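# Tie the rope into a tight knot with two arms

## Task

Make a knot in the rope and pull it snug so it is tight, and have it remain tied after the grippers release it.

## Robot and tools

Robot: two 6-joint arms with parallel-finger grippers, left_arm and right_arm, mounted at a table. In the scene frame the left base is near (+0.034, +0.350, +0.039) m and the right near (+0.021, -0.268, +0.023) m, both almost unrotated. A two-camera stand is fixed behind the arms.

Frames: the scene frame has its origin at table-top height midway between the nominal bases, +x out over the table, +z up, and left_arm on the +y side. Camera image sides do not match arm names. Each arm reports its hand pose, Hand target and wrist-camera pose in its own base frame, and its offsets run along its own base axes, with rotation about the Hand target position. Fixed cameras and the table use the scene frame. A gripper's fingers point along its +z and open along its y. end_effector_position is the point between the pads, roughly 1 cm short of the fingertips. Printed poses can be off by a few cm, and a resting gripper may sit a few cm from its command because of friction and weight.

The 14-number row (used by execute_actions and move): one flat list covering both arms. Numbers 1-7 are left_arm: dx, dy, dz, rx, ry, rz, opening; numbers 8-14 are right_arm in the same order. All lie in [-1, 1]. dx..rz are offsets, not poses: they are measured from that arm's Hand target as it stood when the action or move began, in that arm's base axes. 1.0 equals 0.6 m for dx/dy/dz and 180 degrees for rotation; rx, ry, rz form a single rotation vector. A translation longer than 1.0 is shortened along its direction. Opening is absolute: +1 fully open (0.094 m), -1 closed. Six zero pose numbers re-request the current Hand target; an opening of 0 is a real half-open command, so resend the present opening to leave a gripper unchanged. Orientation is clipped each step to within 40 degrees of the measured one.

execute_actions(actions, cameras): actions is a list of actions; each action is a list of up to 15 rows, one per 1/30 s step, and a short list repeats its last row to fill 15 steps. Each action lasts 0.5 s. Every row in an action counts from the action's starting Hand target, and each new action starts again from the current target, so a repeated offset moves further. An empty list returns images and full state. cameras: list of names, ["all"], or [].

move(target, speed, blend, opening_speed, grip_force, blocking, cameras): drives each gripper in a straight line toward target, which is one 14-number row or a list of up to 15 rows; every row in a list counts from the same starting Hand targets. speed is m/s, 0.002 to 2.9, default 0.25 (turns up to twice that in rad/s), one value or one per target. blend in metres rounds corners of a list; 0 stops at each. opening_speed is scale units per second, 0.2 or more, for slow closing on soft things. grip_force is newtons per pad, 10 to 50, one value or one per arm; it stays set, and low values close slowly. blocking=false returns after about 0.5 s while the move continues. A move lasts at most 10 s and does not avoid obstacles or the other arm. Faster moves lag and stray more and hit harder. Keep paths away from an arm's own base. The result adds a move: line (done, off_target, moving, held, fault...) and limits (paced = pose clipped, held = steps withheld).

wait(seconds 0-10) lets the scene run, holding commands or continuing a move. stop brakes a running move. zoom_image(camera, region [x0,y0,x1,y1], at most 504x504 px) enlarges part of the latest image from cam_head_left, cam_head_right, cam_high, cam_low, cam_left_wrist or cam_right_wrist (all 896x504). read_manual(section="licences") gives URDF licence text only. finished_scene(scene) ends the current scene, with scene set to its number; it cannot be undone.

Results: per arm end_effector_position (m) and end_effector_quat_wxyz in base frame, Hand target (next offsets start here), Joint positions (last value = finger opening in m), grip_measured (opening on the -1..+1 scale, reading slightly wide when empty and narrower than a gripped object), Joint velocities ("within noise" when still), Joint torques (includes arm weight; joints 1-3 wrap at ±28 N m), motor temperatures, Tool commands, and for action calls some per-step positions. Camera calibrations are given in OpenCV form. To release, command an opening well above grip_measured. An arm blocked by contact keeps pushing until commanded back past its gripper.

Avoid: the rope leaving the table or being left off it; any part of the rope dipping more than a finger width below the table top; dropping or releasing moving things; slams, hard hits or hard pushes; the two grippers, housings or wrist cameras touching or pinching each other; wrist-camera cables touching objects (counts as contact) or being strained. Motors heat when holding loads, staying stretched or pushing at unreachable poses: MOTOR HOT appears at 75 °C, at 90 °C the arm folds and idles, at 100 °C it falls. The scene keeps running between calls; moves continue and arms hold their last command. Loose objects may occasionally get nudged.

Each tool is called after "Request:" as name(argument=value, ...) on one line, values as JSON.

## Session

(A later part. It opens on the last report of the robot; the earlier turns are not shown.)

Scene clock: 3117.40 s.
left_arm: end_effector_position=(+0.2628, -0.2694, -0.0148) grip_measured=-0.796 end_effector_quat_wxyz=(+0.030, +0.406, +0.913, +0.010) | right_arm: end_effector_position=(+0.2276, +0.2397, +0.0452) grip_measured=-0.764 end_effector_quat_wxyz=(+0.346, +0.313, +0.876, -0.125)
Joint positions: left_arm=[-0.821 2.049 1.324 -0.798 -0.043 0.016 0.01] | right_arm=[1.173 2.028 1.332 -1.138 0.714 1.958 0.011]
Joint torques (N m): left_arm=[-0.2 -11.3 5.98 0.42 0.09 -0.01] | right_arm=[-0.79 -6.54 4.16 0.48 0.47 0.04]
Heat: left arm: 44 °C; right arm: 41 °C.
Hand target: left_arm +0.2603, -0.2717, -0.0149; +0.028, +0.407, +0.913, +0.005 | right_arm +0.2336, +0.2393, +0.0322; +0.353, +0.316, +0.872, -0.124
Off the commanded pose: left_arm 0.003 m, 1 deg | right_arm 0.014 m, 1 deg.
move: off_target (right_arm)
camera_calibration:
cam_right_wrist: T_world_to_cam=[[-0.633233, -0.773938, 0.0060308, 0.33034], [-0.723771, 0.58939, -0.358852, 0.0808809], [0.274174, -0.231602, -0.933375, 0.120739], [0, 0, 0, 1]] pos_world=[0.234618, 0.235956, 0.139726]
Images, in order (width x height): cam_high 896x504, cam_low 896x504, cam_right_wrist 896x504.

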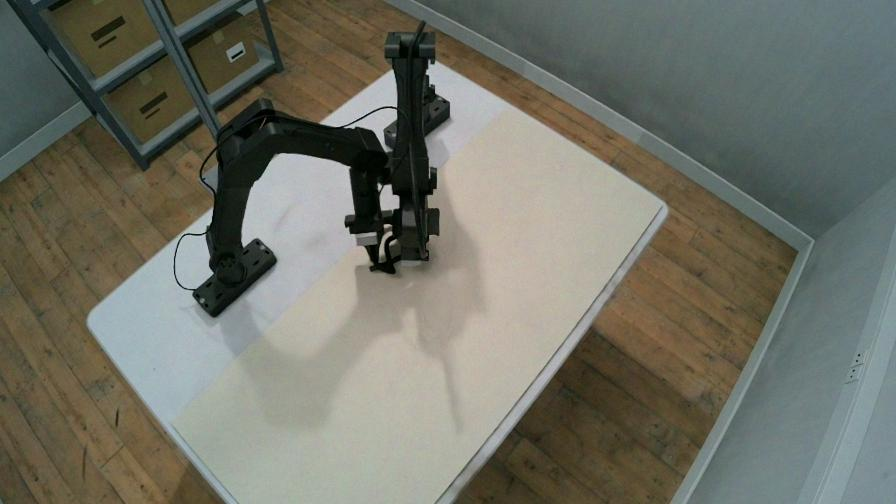

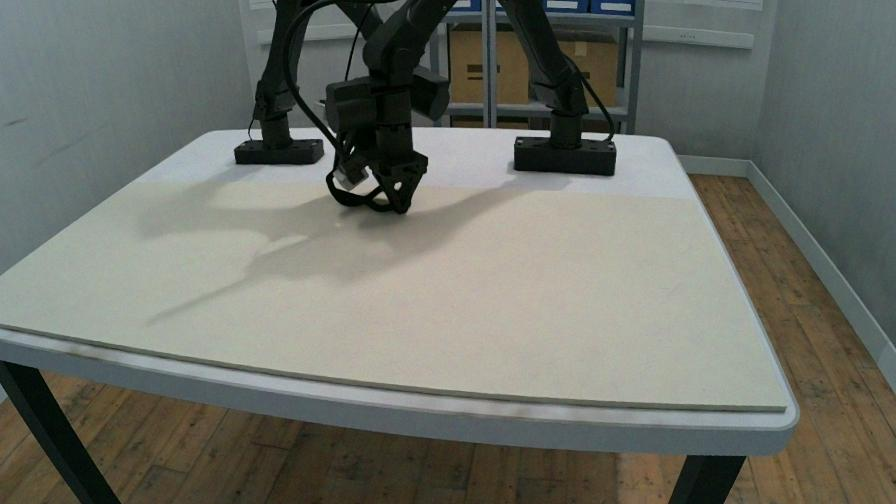

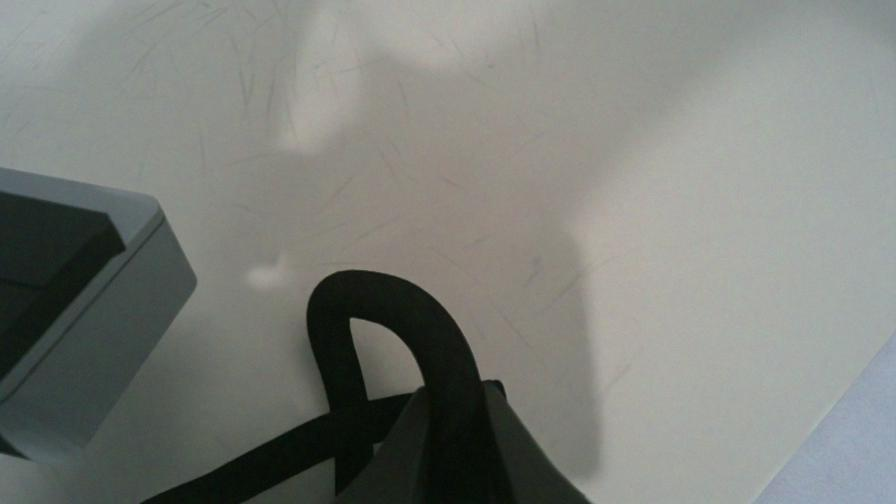

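Request:
move(target=[[0,0,0,0,0,0,-0.4,0,0,0.025,0,0,0,-0.86],[0.005,0.005,0.08,0,0,0,-0.4,0,0,0.025,0,0,0,-0.86],[0.1,0.09,0.2,0,0,0,-0.4,0,0,0.025,0,0,0,-0.86]], speed=0.1, opening_speed=0.4, cameras=["cam_right_wrist","cam_high","cam_low","cam_left_wrist"])

Request:
zoom_image(camera="cam_high", region=[350, 200, 450, 280])

Request:
zoom_image(camera="cam_low", region=[330, 150, 450, 240])

Scene clock: 3143.30 s.
left_arm: end_effector_position=(+0.3180, -0.2138, +0.0962) grip_measured=-0.402 end_effector_quat_wxyz=(+0.021, +0.404, +0.914, +0.012) | right_arm: end_effector_position=(+0.2311, +0.2464, +0.0473) grip_measured=-0.764 end_effector_quat_wxyz=(+0.349, +0.319, +0.875, -0.110)
Joint positions: left_arm=[-0.609 1.968 1.667 -1.232 -0.031 0.224 0.028] | right_arm=[1.173 2.027 1.344 -1.12 0.719 1.959 0.011]
Joint torques (N m): left_arm=[0.09 -11.33 9.21 0.23 0.09 0.05] | right_arm=[-0.8 -8.27 5.37 -0.21 0.43 0.01]
Heat: left arm: 44 °C; right arm: 41 °C.
Hand target: left_arm +0.3202, -0.2177, +0.1050; +0.028, +0.407, +0.913, +0.005 | right_arm +0.2336, +0.2393, +0.0472; +0.353, +0.316, +0.872, -0.124
Off the commanded pose: left_arm 0.010 m, 1 deg | right_arm 0.008 m, 2 deg.
move: done
camera_calibration:
cam_left_wrist: T_world_to_cam=[[-0.749479, -0.661624, -0.0231249, 0.101119], [-0.615191, 0.683126, 0.393546, 0.341011], [-0.244582, 0.309181, -0.919014, 0.324948], [0, 0, 0, 1]] pos_world=[0.36505, -0.266519, 0.166767]
cam_right_wrist: T_world_to_cam=[[-0.633168, -0.773557, -0.0266057, 0.339266], [-0.717497, 0.599482, -0.35471, 0.0761004], [0.290338, -0.205502, -0.934598, 0.113082], [0, 0, 0, 1]] pos_world=[0.236582, 0.240059, 0.141707]
Images, in order (width x height): cam_high 896x504, cam_low 896x504, cam_left_wrist 896x504, cam_right_wrist 896x504.

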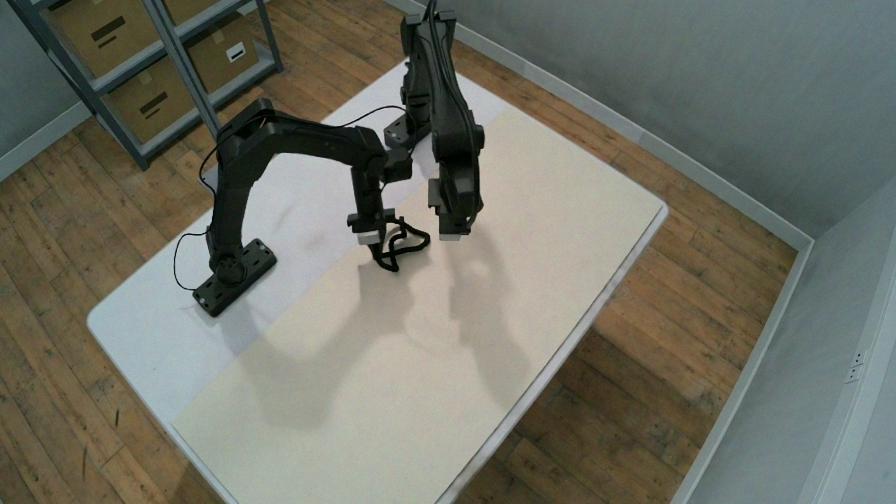

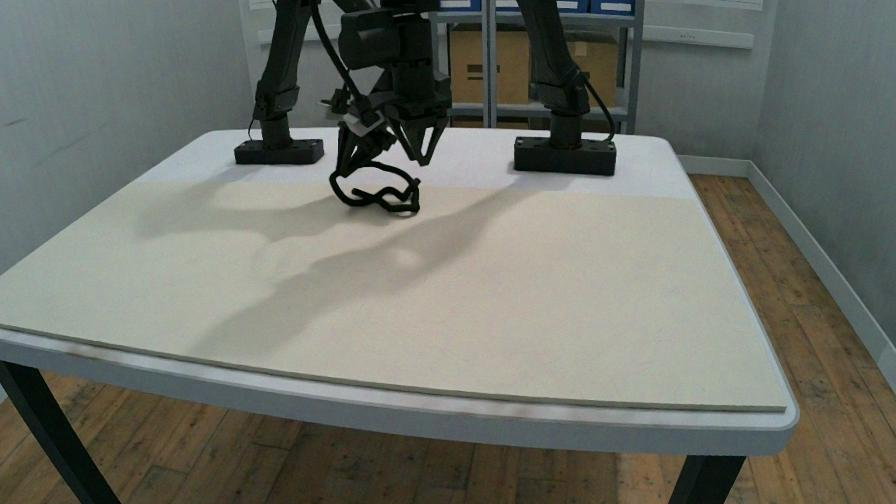

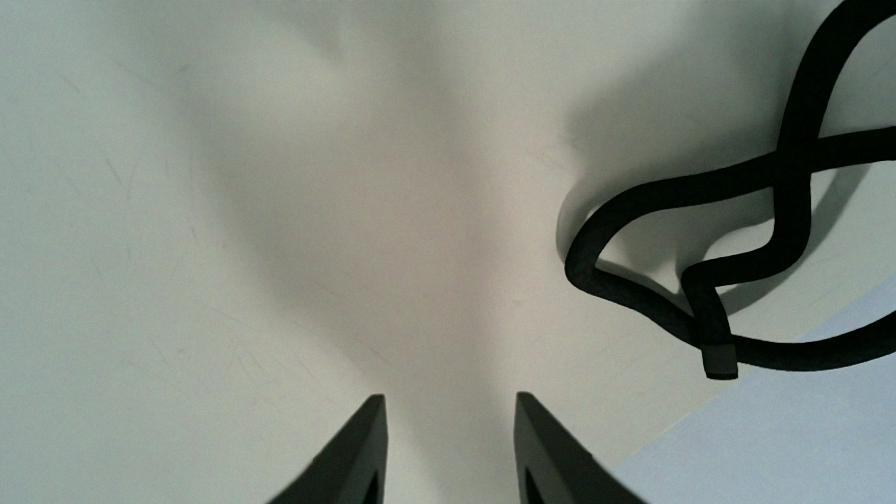

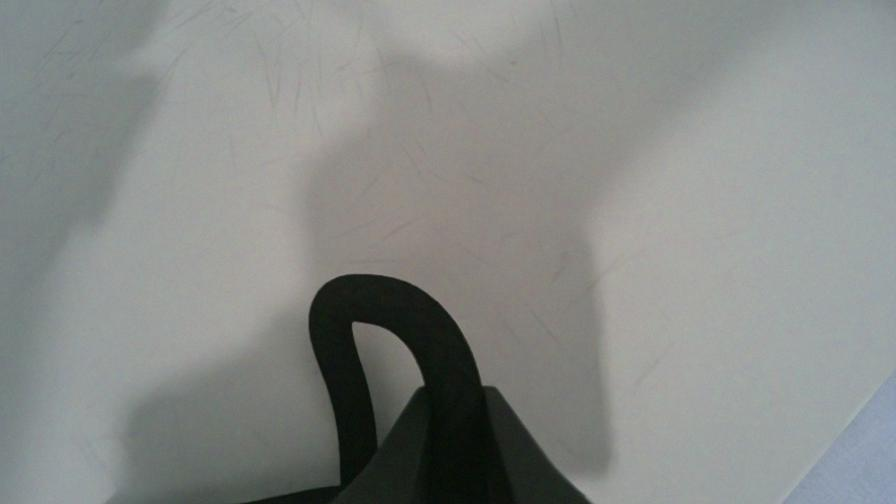

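Scaled by 5.040.

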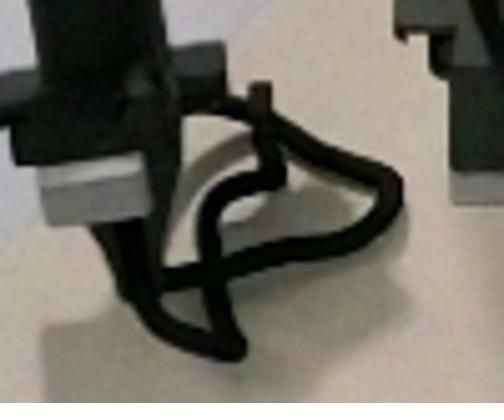

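Scaled by 4.200.

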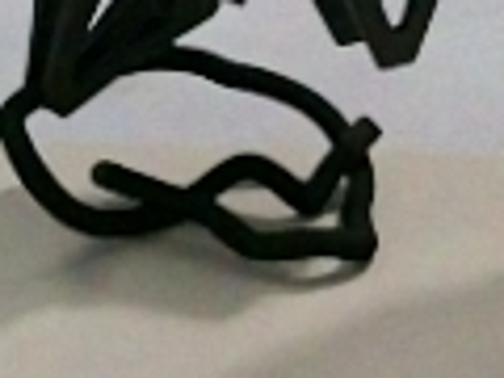

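Request:
move(target=[[0.03,0.045,0.05,-0.250,-0.018,-0.379,-0.4,0,0,0,0,0,0,-0.86],[-0.0835,-0.0925,-0.075,-0.250,-0.018,-0.379,-0.4,0,0,0,0,0,0,-0.86]], speed=0.15, cameras=["cam_high","cam_low","cam_left_wrist"])

Request:
zoom_image(camera="cam_high", region=[350, 200, 450, 280])

Request:
zoom_image(camera="cam_low", region=[330, 150, 450, 240])

Scene clock: 3190.00 s.
left_arm: end_effector_position=(+0.2726, -0.2708, +0.0526) grip_measured=-0.402 end_effector_quat_wxyz=(+0.177, +0.799, +0.474, -0.324) | right_arm: end_effector_position=(+0.2311, +0.2464, +0.0473) grip_measured=-0.764 end_effector_quat_wxyz=(+0.349, +0.319, +0.875, -0.110)
Joint positions: left_arm=[-0.458 2.07 1.437 -1.011 0.754 1.642 0.028] | right_arm=[1.173 2.027 1.344 -1.12 0.719 1.959 0.011]
Joint torques (N m): left_arm=[0.24 -13.81 4.36 0.38 0.74 0.03] | right_arm=[-0.84 -8.25 5.37 -0.2 0.42 0.01]
Heat: left arm: 43 °C; right arm: 41 °C.
Hand target: left_arm +0.2701, -0.2732, +0.0600; +0.194, +0.796, +0.469, -0.330 | right_arm +0.2336, +0.2393, +0.0472; +0.353, +0.316, +0.872, -0.124
Off the commanded pose: left_arm 0.008 m, 2 deg | right_arm 0.008 m, 2 deg.
move: done
camera_calibration:
cam_left_wrist: T_world_to_cam=[[-0.861854, 0.506452, 0.0267091, 0.372703], [0.473134, 0.821886, -0.317251, 0.147404], [-0.182624, -0.260788, -0.947965, 0.121812], [0, 0, 0, 1]] pos_world=[0.27372, -0.278138, 0.152283]
Images, in order (width x height): cam_high 896x504, cam_low 896x504, cam_left_wrist 896x504.

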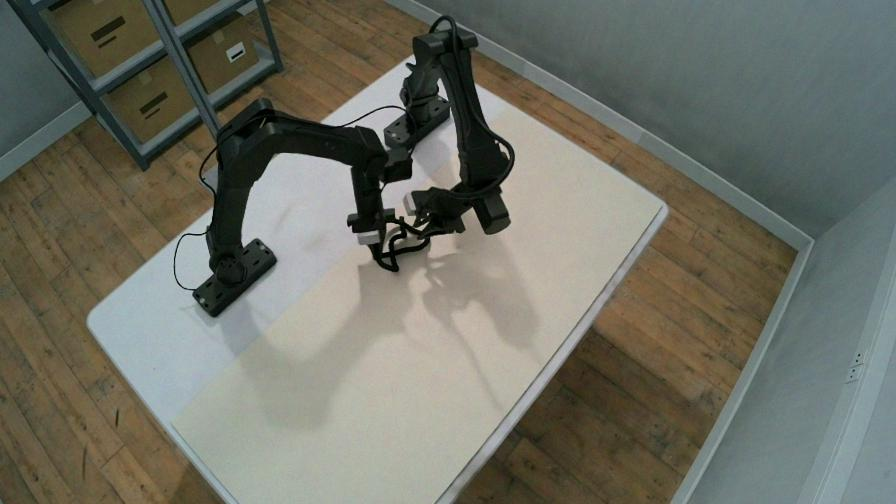

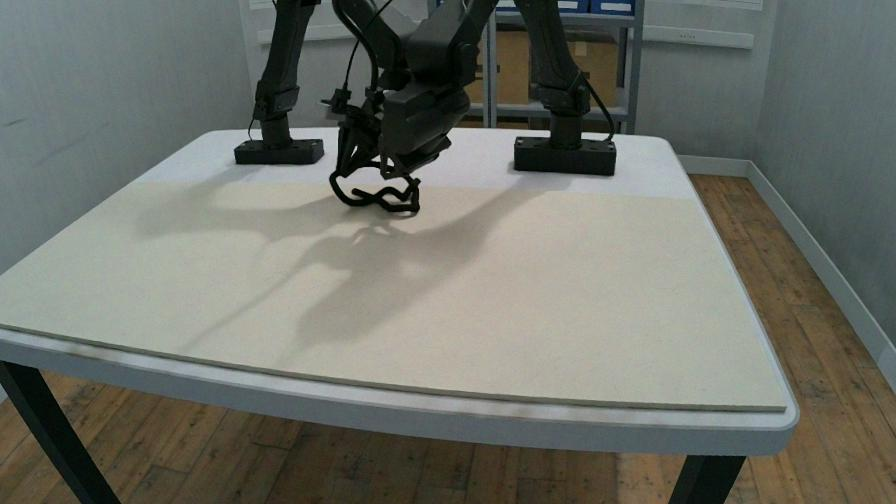

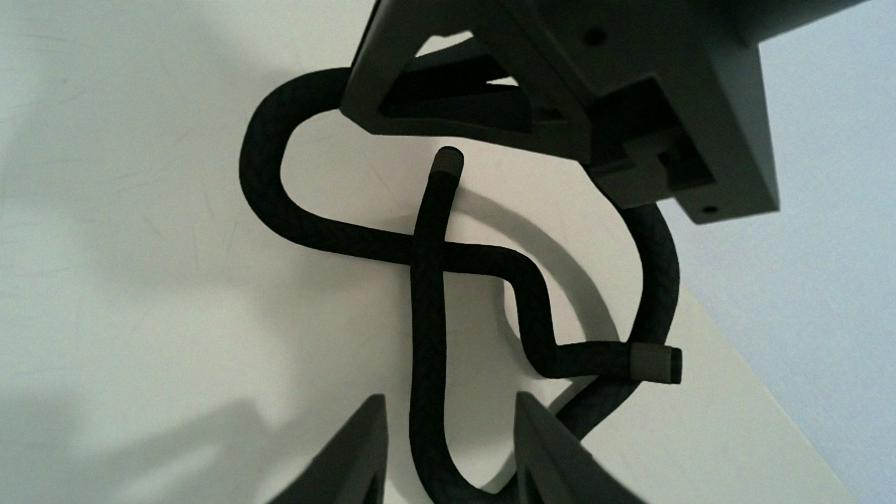

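Scaled by 5.040.

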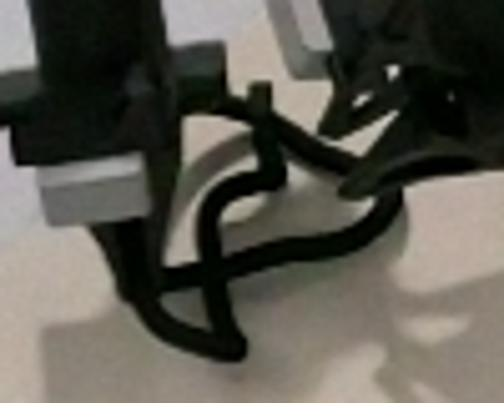

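Scaled by 4.200.

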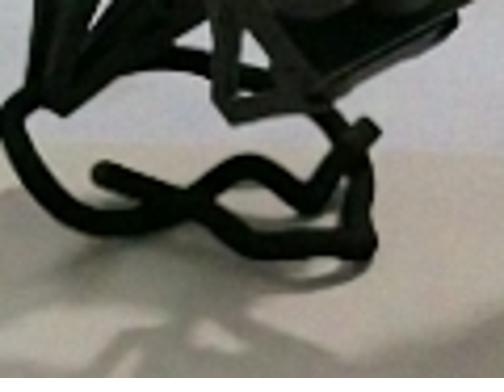

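Request:
move(target=[[0.010,-0.008,0,0,0,0,-0.4,0,0,0,0,0,0,-0.86],[0.010,-0.008,-0.14,0,0,0,-0.4,0,0,0,0,0,0,-0.86]], speed=0.1, cameras=["cam_low","cam_left_wrist"])

Request:
zoom_image(camera="cam_low", region=[330, 150, 450, 240])

Scene clock: 3201.43 s.
left_arm: end_effector_position=(+0.2804, -0.2761, -0.0158) grip_measured=-0.402 end_effector_quat_wxyz=(+0.190, +0.799, +0.472, -0.321) | right_arm: end_effector_position=(+0.2311, +0.2464, +0.0473) grip_measured=-0.764 end_effector_quat_wxyz=(+0.349, +0.319, +0.875, -0.110)
Joint positions: left_arm=[-0.458 2.207 1.347 -0.753 0.764 1.633 0.028] | right_arm=[1.173 2.027 1.344 -1.12 0.719 1.959 0.011]
Joint torques (N m): left_arm=[-0.1 -10.5 4.05 0.58 0.62 0.04] | right_arm=[-0.83 -8.27 5.37 -0.21 0.43 0.01]
Heat: left arm: 43 °C; right arm: 41 °C.
Hand target: left_arm +0.2761, -0.2781, -0.0240; +0.194, +0.796, +0.469, -0.330 | right_arm +0.2336, +0.2393, +0.0473; +0.353, +0.316, +0.872, -0.124
Off the commanded pose: left_arm 0.009 m, 1 deg | right_arm 0.008 m, 2 deg.
move: done
camera_calibration:
cam_left_wrist: T_world_to_cam=[[-0.865465, 0.500969, 0.0001695, 0.383072], [0.473732, 0.818519, -0.324969, 0.125182], [-0.162938, -0.281169, -0.945725, 0.0457809], [0, 0, 0, 1]] pos_world=[0.279692, -0.281499, 0.0839113]
Images, in order (width x height): cam_low 896x504, cam_left_wrist 896x504.

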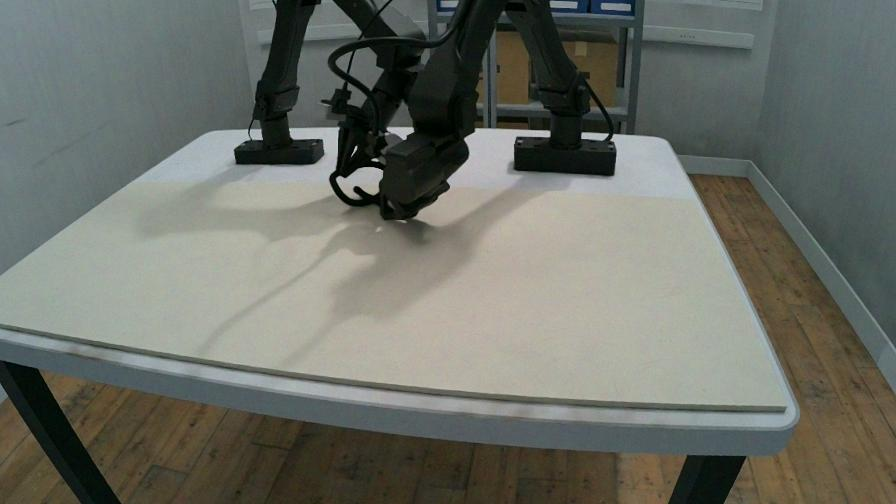

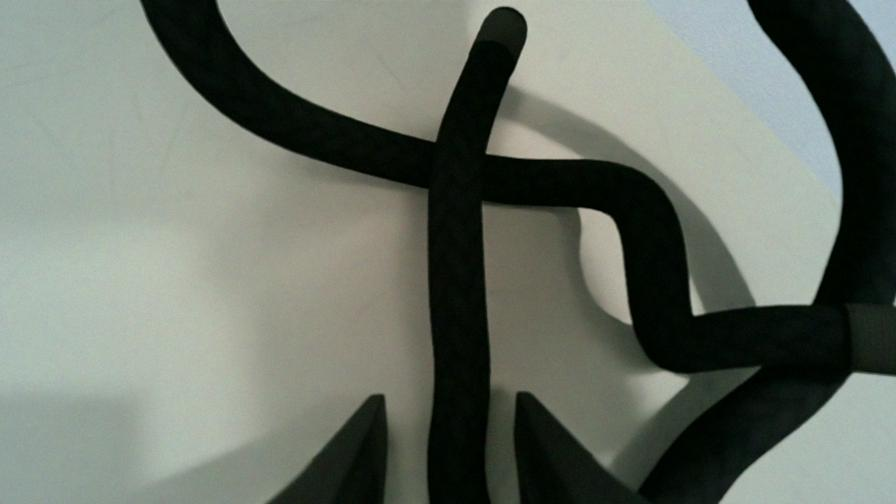

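Scaled by 4.200.

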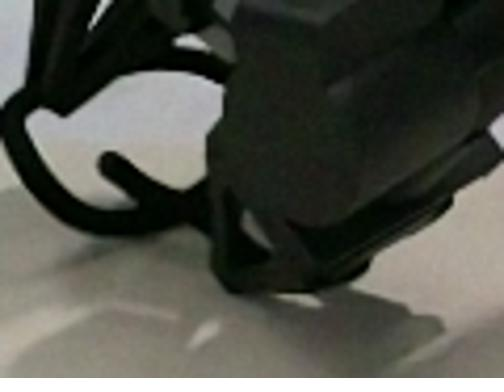

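Request:
move(target=[[0,0,0,0,0,0,-0.86,0,0,0,0,0,0,-0.86],[0,0,0.035,-0.073,0.040,0,-0.86,0,0,0.02,0,0,0,-0.86],[-0.033,-0.055,0.04,-0.073,0.040,0,-0.86,0,0,0.02,0,0,0,-0.86]], speed=0.06, opening_speed=0.4, cameras=["cam_low","cam_left_wrist","cam_right_wrist"])

Request:
zoom_image(camera="cam_low", region=[330, 150, 450, 240])

Scene clock: 3220.87 s.
left_arm: end_effector_position=(+0.2577, -0.3071, -0.0101) grip_measured=-0.807 end_effector_quat_wxyz=(+0.234, +0.748, +0.451, -0.427) | right_arm: end_effector_position=(+0.2281, +0.2394, +0.0492) grip_measured=-0.764 end_effector_quat_wxyz=(+0.348, +0.312, +0.875, -0.128)
Joint positions: left_arm=[-0.483 2.277 1.326 -0.689 1.015 1.611 0.009] | right_arm=[1.173 2.027 1.344 -1.159 0.718 1.959 0.011]
Joint torques (N m): left_arm=[-0.13 -14.57 3.64 0.47 0.84 0.06] | right_arm=[-0.84 -9.63 7.04 -0.33 0.43 0.01]
Heat: left arm: 45 °C; right arm: 41 °C.
Hand target: left_arm +0.2564, -0.3111, +0.0001; +0.254, +0.746, +0.440, -0.431 | right_arm +0.2336, +0.2393, +0.0592; +0.353, +0.316, +0.872, -0.124
Off the commanded pose: left_arm 0.011 m, 3 deg | right_arm 0.011 m, 1 deg.
move: off_target (left_arm, right_arm)
camera_calibration:
cam_left_wrist: T_world_to_cam=[[-0.864435, 0.501786, 0.0310155, 0.379165], [0.404237, 0.730414, -0.550535, 0.151839], [-0.298905, -0.463364, -0.834236, 0.0189798], [0, 0, 0, 1]] pos_world=[0.272058, -0.292371, 0.0876663]
cam_right_wrist: T_world_to_cam=[[-0.633308, -0.77383, 0.0103907, 0.330165], [-0.722961, 0.586779, -0.364716, 0.0835901], [0.276132, -0.23849, -0.931061, 0.125313], [0, 0, 0, 1]] pos_world=[0.234926, 0.236329, 0.14373]
Images, in order (width x height): cam_low 896x504, cam_left_wrist 896x504, cam_right_wrist 896x504.

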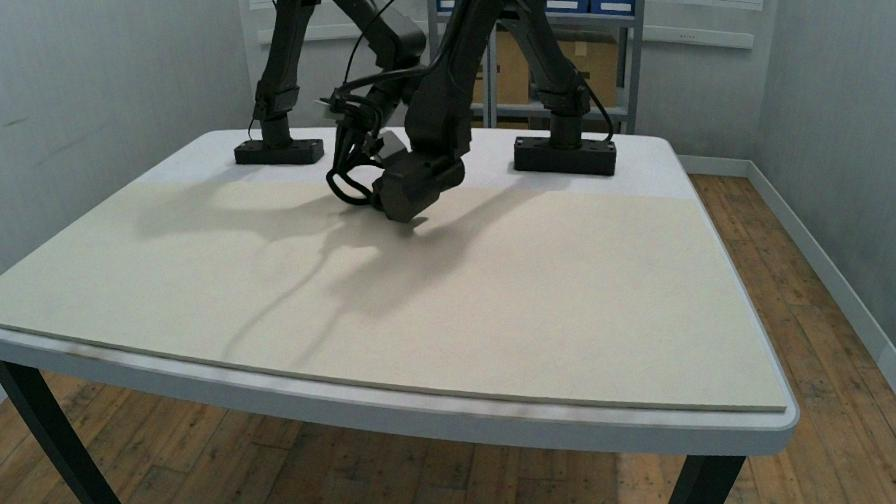

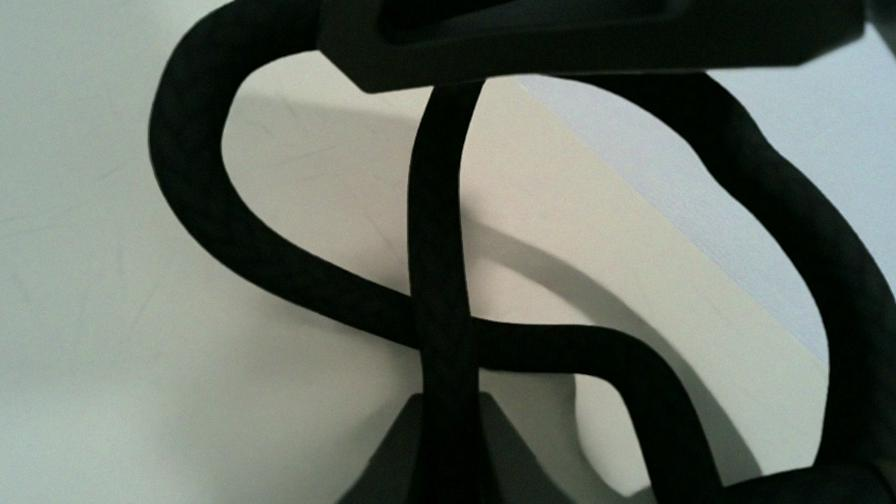

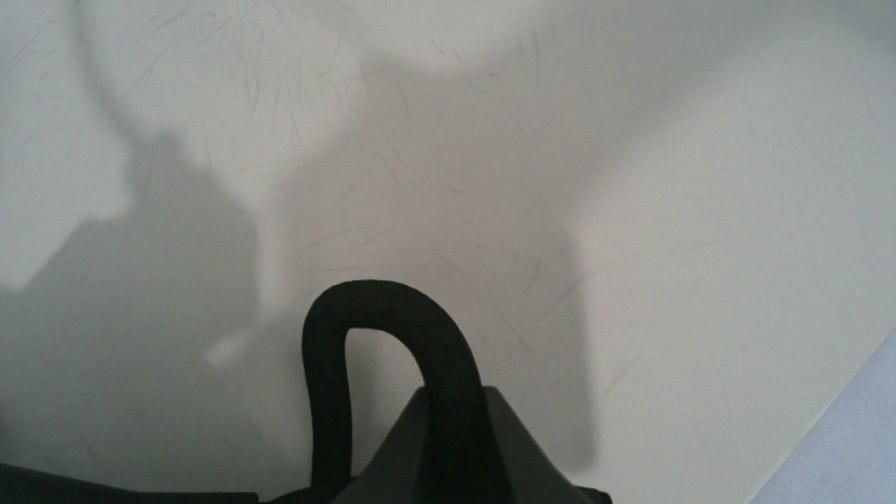

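Scaled by 4.200.

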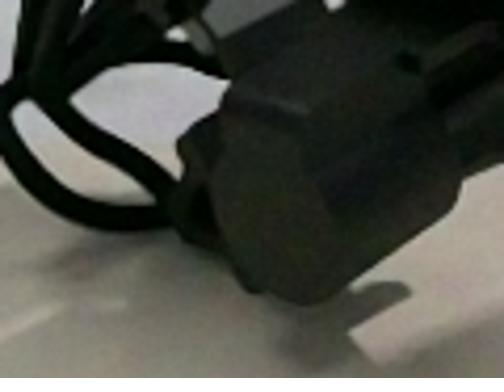

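Request:
wait(seconds=0, cameras=["all"])

Request:
zoom_image(camera="cam_right_wrist", region=[280, 370, 640, 504])

Request:
zoom_image(camera="cam_high", region=[350, 200, 450, 280])

Request:
zoom_image(camera="cam_head_right", region=[430, 260, 530, 350])

Request:
zoom_image(camera="cam_low", region=[320, 140, 400, 220])

Scene clock: 3229.03 s.
left_arm: end_effector_position=(+0.2576, -0.3071, -0.0101) grip_measured=-0.807 end_effector_quat_wxyz=(+0.234, +0.748, +0.451, -0.427) | right_arm: end_effector_position=(+0.2281, +0.2394, +0.0492) grip_measured=-0.764 end_effector_quat_wxyz=(+0.348, +0.312, +0.875, -0.128)
Joint positions: left_arm=[-0.483 2.277 1.326 -0.689 1.015 1.611 0.009] | right_arm=[1.173 2.027 1.344 -1.159 0.718 1.959 0.011]
Joint torques (N m): left_arm=[-0.17 -14.57 3.66 0.48 0.84 0.05] | right_arm=[-0.83 -9.62 7.02 -0.32 0.43 0.01]
Heat: left arm: 44 °C; right arm: 41 °C.
Hand target: left_arm +0.2563, -0.3110, +0.0000; +0.254, +0.746, +0.439, -0.431 | right_arm +0.2336, +0.2393, +0.0592; +0.353, +0.316, +0.872, -0.124
Tool commands: left_gripper/opening=-0.86 right_gripper/opening=-0.86
Off the commanded pose: left_arm 0.011 m, 3 deg | right_arm 0.011 m, 1 deg.
camera_calibration:
cam_left_wrist: T_world_to_cam=[[-0.864538, 0.50159, 0.0313302, 0.379111], [0.403936, 0.730608, -0.550498, 0.151919], [-0.299014, -0.463271, -0.834248, 0.0189543], [0, 0, 0, 1]] pos_world=[0.272058, -0.292371, 0.0875659]
cam_right_wrist: T_world_to_cam=[[-0.633308, -0.77383, 0.0103907, 0.330165], [-0.722961, 0.586779, -0.364716, 0.0835901], [0.276132, -0.23849, -0.931061, 0.125313], [0, 0, 0, 1]] pos_world=[0.234926, 0.236329, 0.14373]

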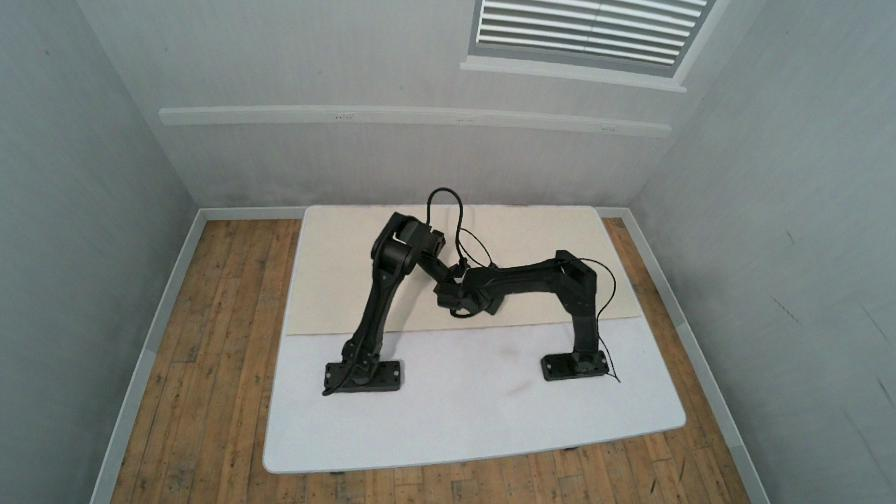

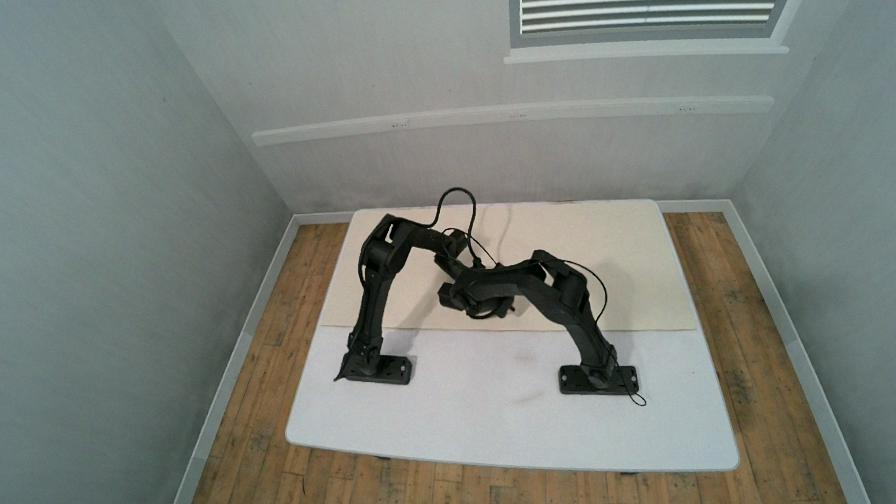

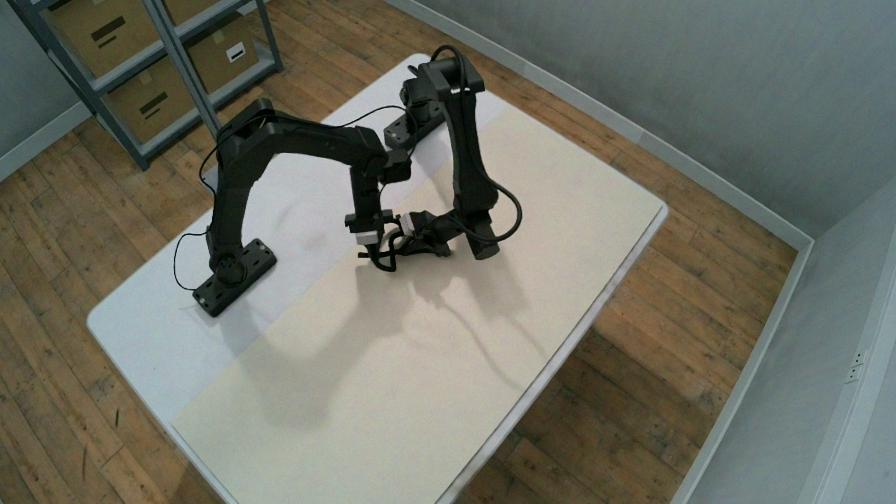

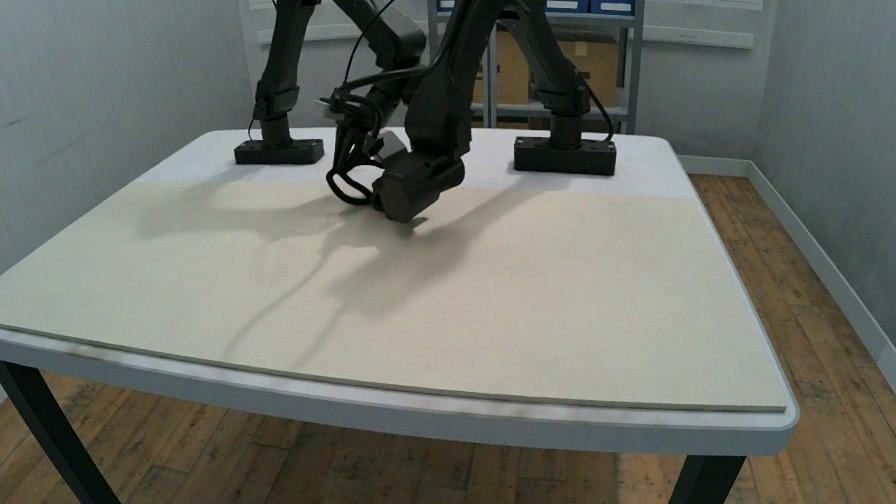

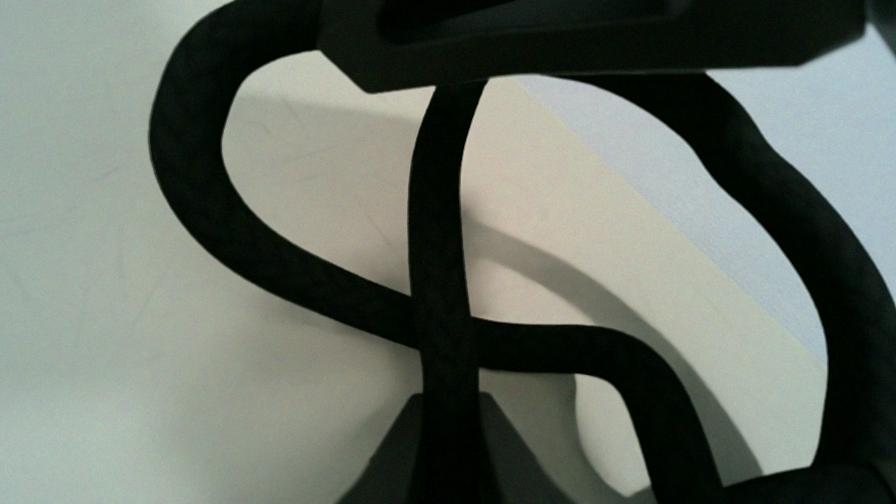

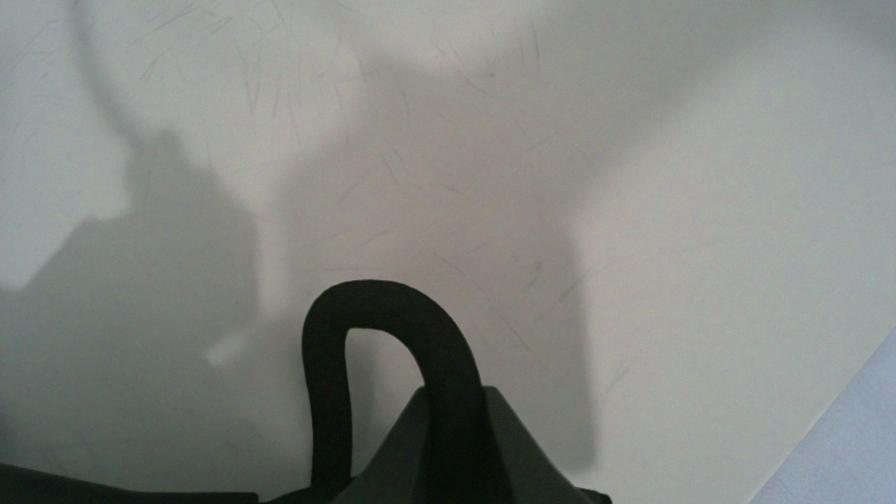

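Scaled by 1.400.

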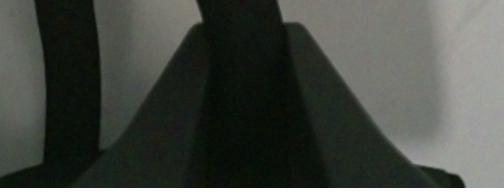

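Scaled by 5.040.

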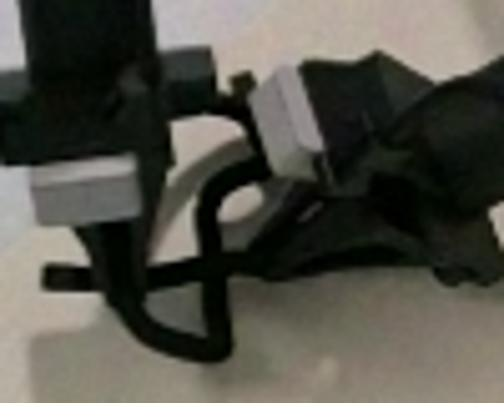

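Scaled by 5.040.

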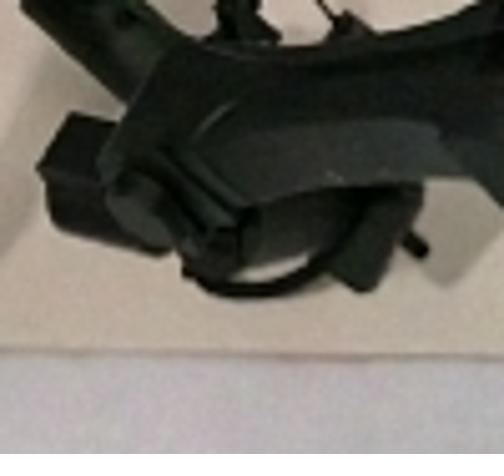

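Scaled by 6.300.

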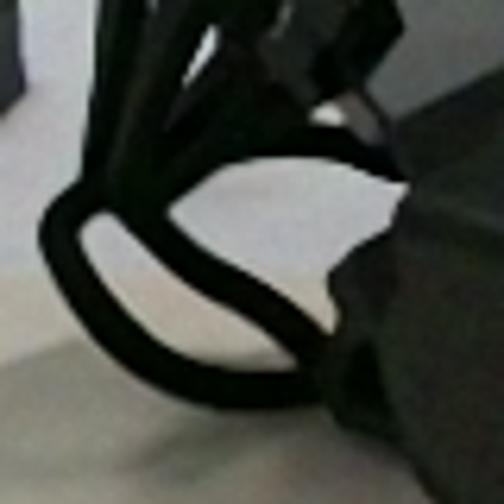

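Request:
move(target=[-0.008,-0.014,0,0,0,0,-0.86,0,0,-0.035,0,0,0,-0.86], speed=0.05, cameras=["cam_high","cam_right_wrist"])

Request:
zoom_image(camera="cam_high", region=[350, 200, 450, 280])

Scene clock: 3238.27 s.
left_arm: end_effector_position=(+0.2543, -0.3151, -0.0102) grip_measured=-0.807 end_effector_quat_wxyz=(+0.236, +0.747, +0.453, -0.426) | right_arm: end_effector_position=(+0.2313, +0.2470, +0.0471) grip_measured=-0.764 end_effector_quat_wxyz=(+0.349, +0.319, +0.875, -0.108)
Joint positions: left_arm=[-0.506 2.267 1.308 -0.635 1.016 1.559 0.009] | right_arm=[1.173 2.027 1.344 -1.117 0.718 1.959 0.011]
Joint torques (N m): left_arm=[-0.38 -14.52 3.69 0.54 0.84 0.06] | right_arm=[-0.8 -7.24 4.16 0.07 0.43 0.01]
Heat: left arm: 44 °C; right arm: 41 °C.
Hand target: left_arm +0.2516, -0.3194, +0.0000; +0.254, +0.746, +0.440, -0.431 | right_arm +0.2336, +0.2392, +0.0383; +0.353, +0.316, +0.872, -0.124
Off the commanded pose: left_arm 0.011 m, 3 deg | right_arm 0.012 m, 2 deg.
move: off_target (left_arm, right_arm)
camera_calibration:
cam_right_wrist: T_world_to_cam=[[-0.633198, -0.773429, -0.0294462, 0.339945], [-0.717153, 0.600585, -0.353538, 0.075404], [0.291122, -0.202743, -0.934956, 0.11213], [0, 0, 0, 1]] pos_world=[0.236685, 0.24037, 0.141505]
Images, in order (width x height): cam_high 896x504, cam_right_wrist 896x504.

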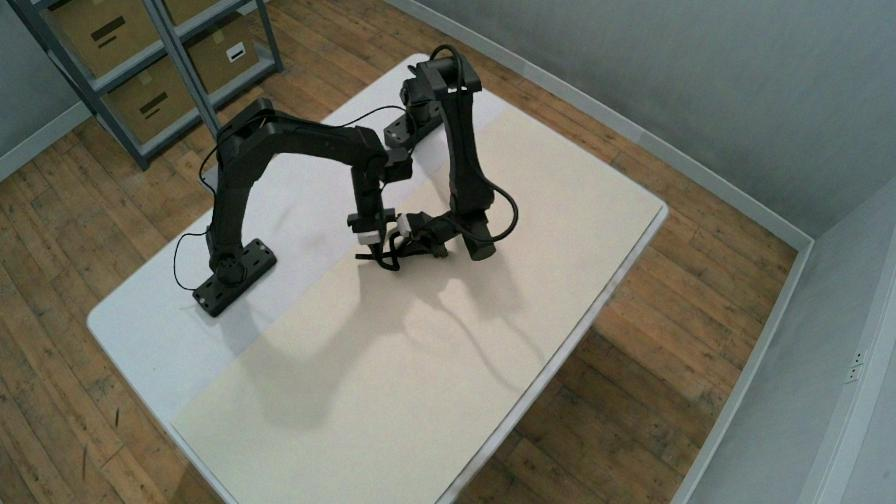

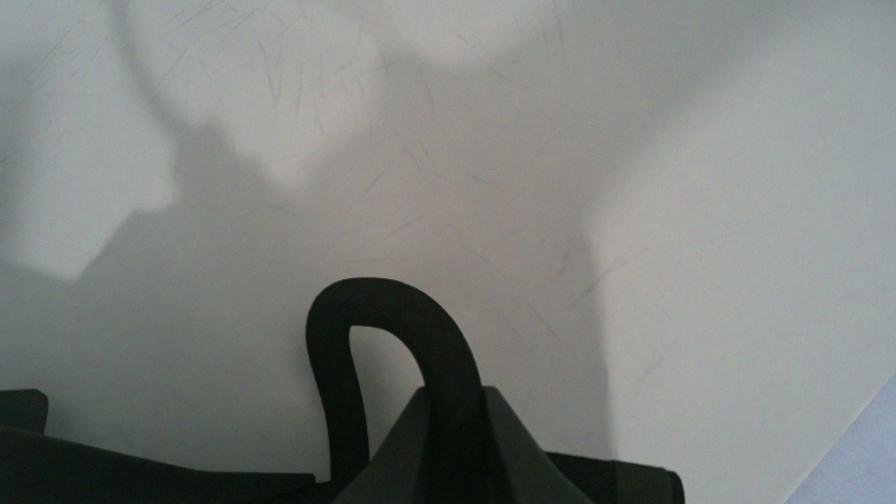

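Scaled by 5.040.

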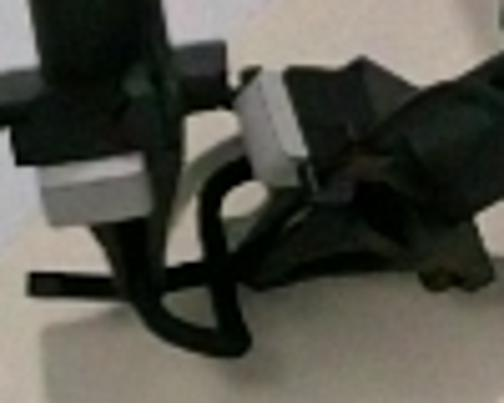

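Request:
move(target=[[0,0,0,0,0,0,-0.86,0,0,0,0,0,0,-0.45],[0,0,0,0,0,0,-0.86,0,0,0.12,0,0,0,-0.4],[0,0,0,0,0,0,-0.86,-0.08,-0.2,0.15,0,0,0,-0.4]], speed=0.12, opening_speed=0.3, cameras=["cam_high","cam_right_wrist"])

Request:
zoom_image(camera="cam_high", region=[350, 200, 450, 280])

Scene clock: 3251.97 s.
left_arm: end_effector_position=(+0.2546, -0.3153, -0.0101) grip_measured=-0.807 end_effector_quat_wxyz=(+0.236, +0.747, +0.453, -0.425) | right_arm: end_effector_position=(+0.1857, +0.1294, +0.1272) grip_measured=-0.403 end_effector_quat_wxyz=(+0.346, +0.320, +0.875, -0.113)
Joint positions: left_arm=[-0.506 2.267 1.308 -0.633 1.016 1.558 0.009] | right_arm=[1.154 1.468 1.016 -1.342 0.716 1.939 0.028]
Joint torques (N m): left_arm=[-0.38 -14.54 3.63 0.53 0.84 0.05] | right_arm=[-0.57 -5.61 4.3 -0.14 0.49 0.02]
Heat: left arm: 45 °C; right arm: 41 °C.
Hand target: left_arm +0.2516, -0.3194, +0.0000; +0.254, +0.746, +0.440, -0.431 | right_arm +0.1856, +0.1193, +0.1282; +0.353, +0.316, +0.872, -0.124
Off the commanded pose: left_arm 0.011 m, 3 deg | right_arm 0.010 m, 2 deg.
move: off_target (left_arm); target 2's new opening was sent with right_arm's hand 0.015 m and 2 deg from that target
camera_calibration:
cam_right_wrist: T_world_to_cam=[[-0.637305, -0.770344, -0.0203027, 0.221651], [-0.716935, 0.602369, -0.350936, 0.141002], [0.282571, -0.209097, -0.936179, 0.179055], [0, 0, 0, 1]] pos_world=[0.191753, 0.123252, 0.22161]
Images, in order (width x height): cam_high 896x504, cam_right_wrist 896x504.

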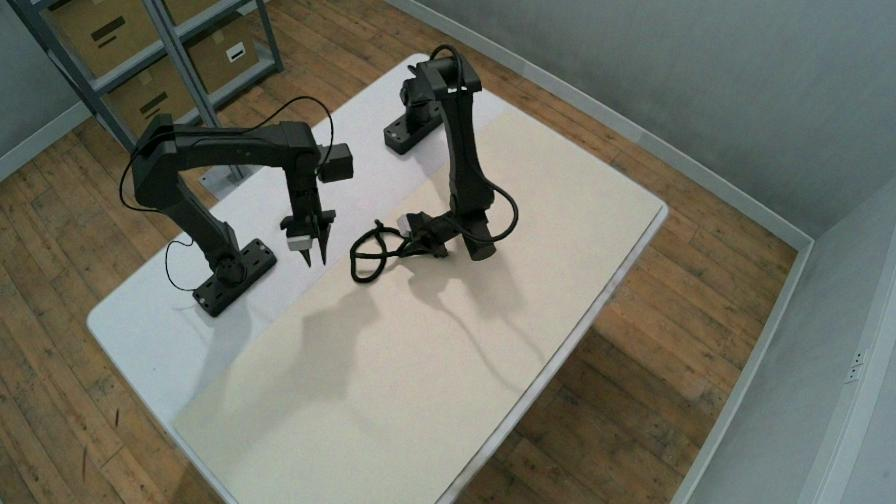

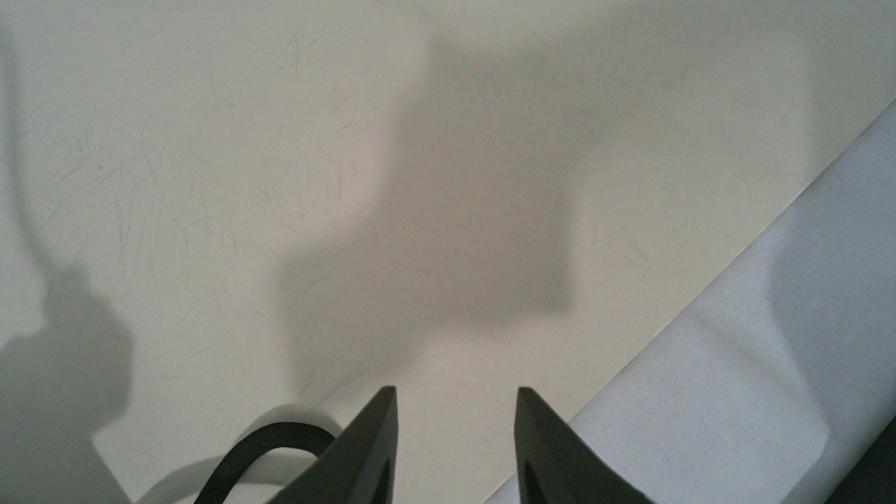

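Scaled by 5.040.

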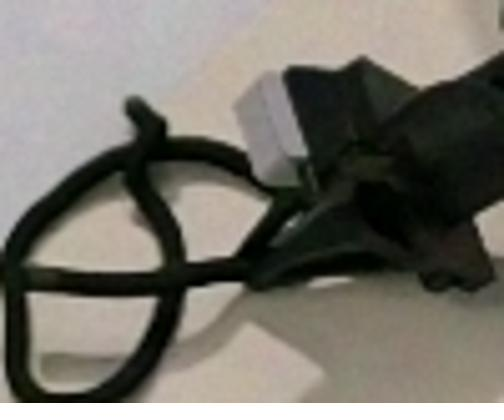

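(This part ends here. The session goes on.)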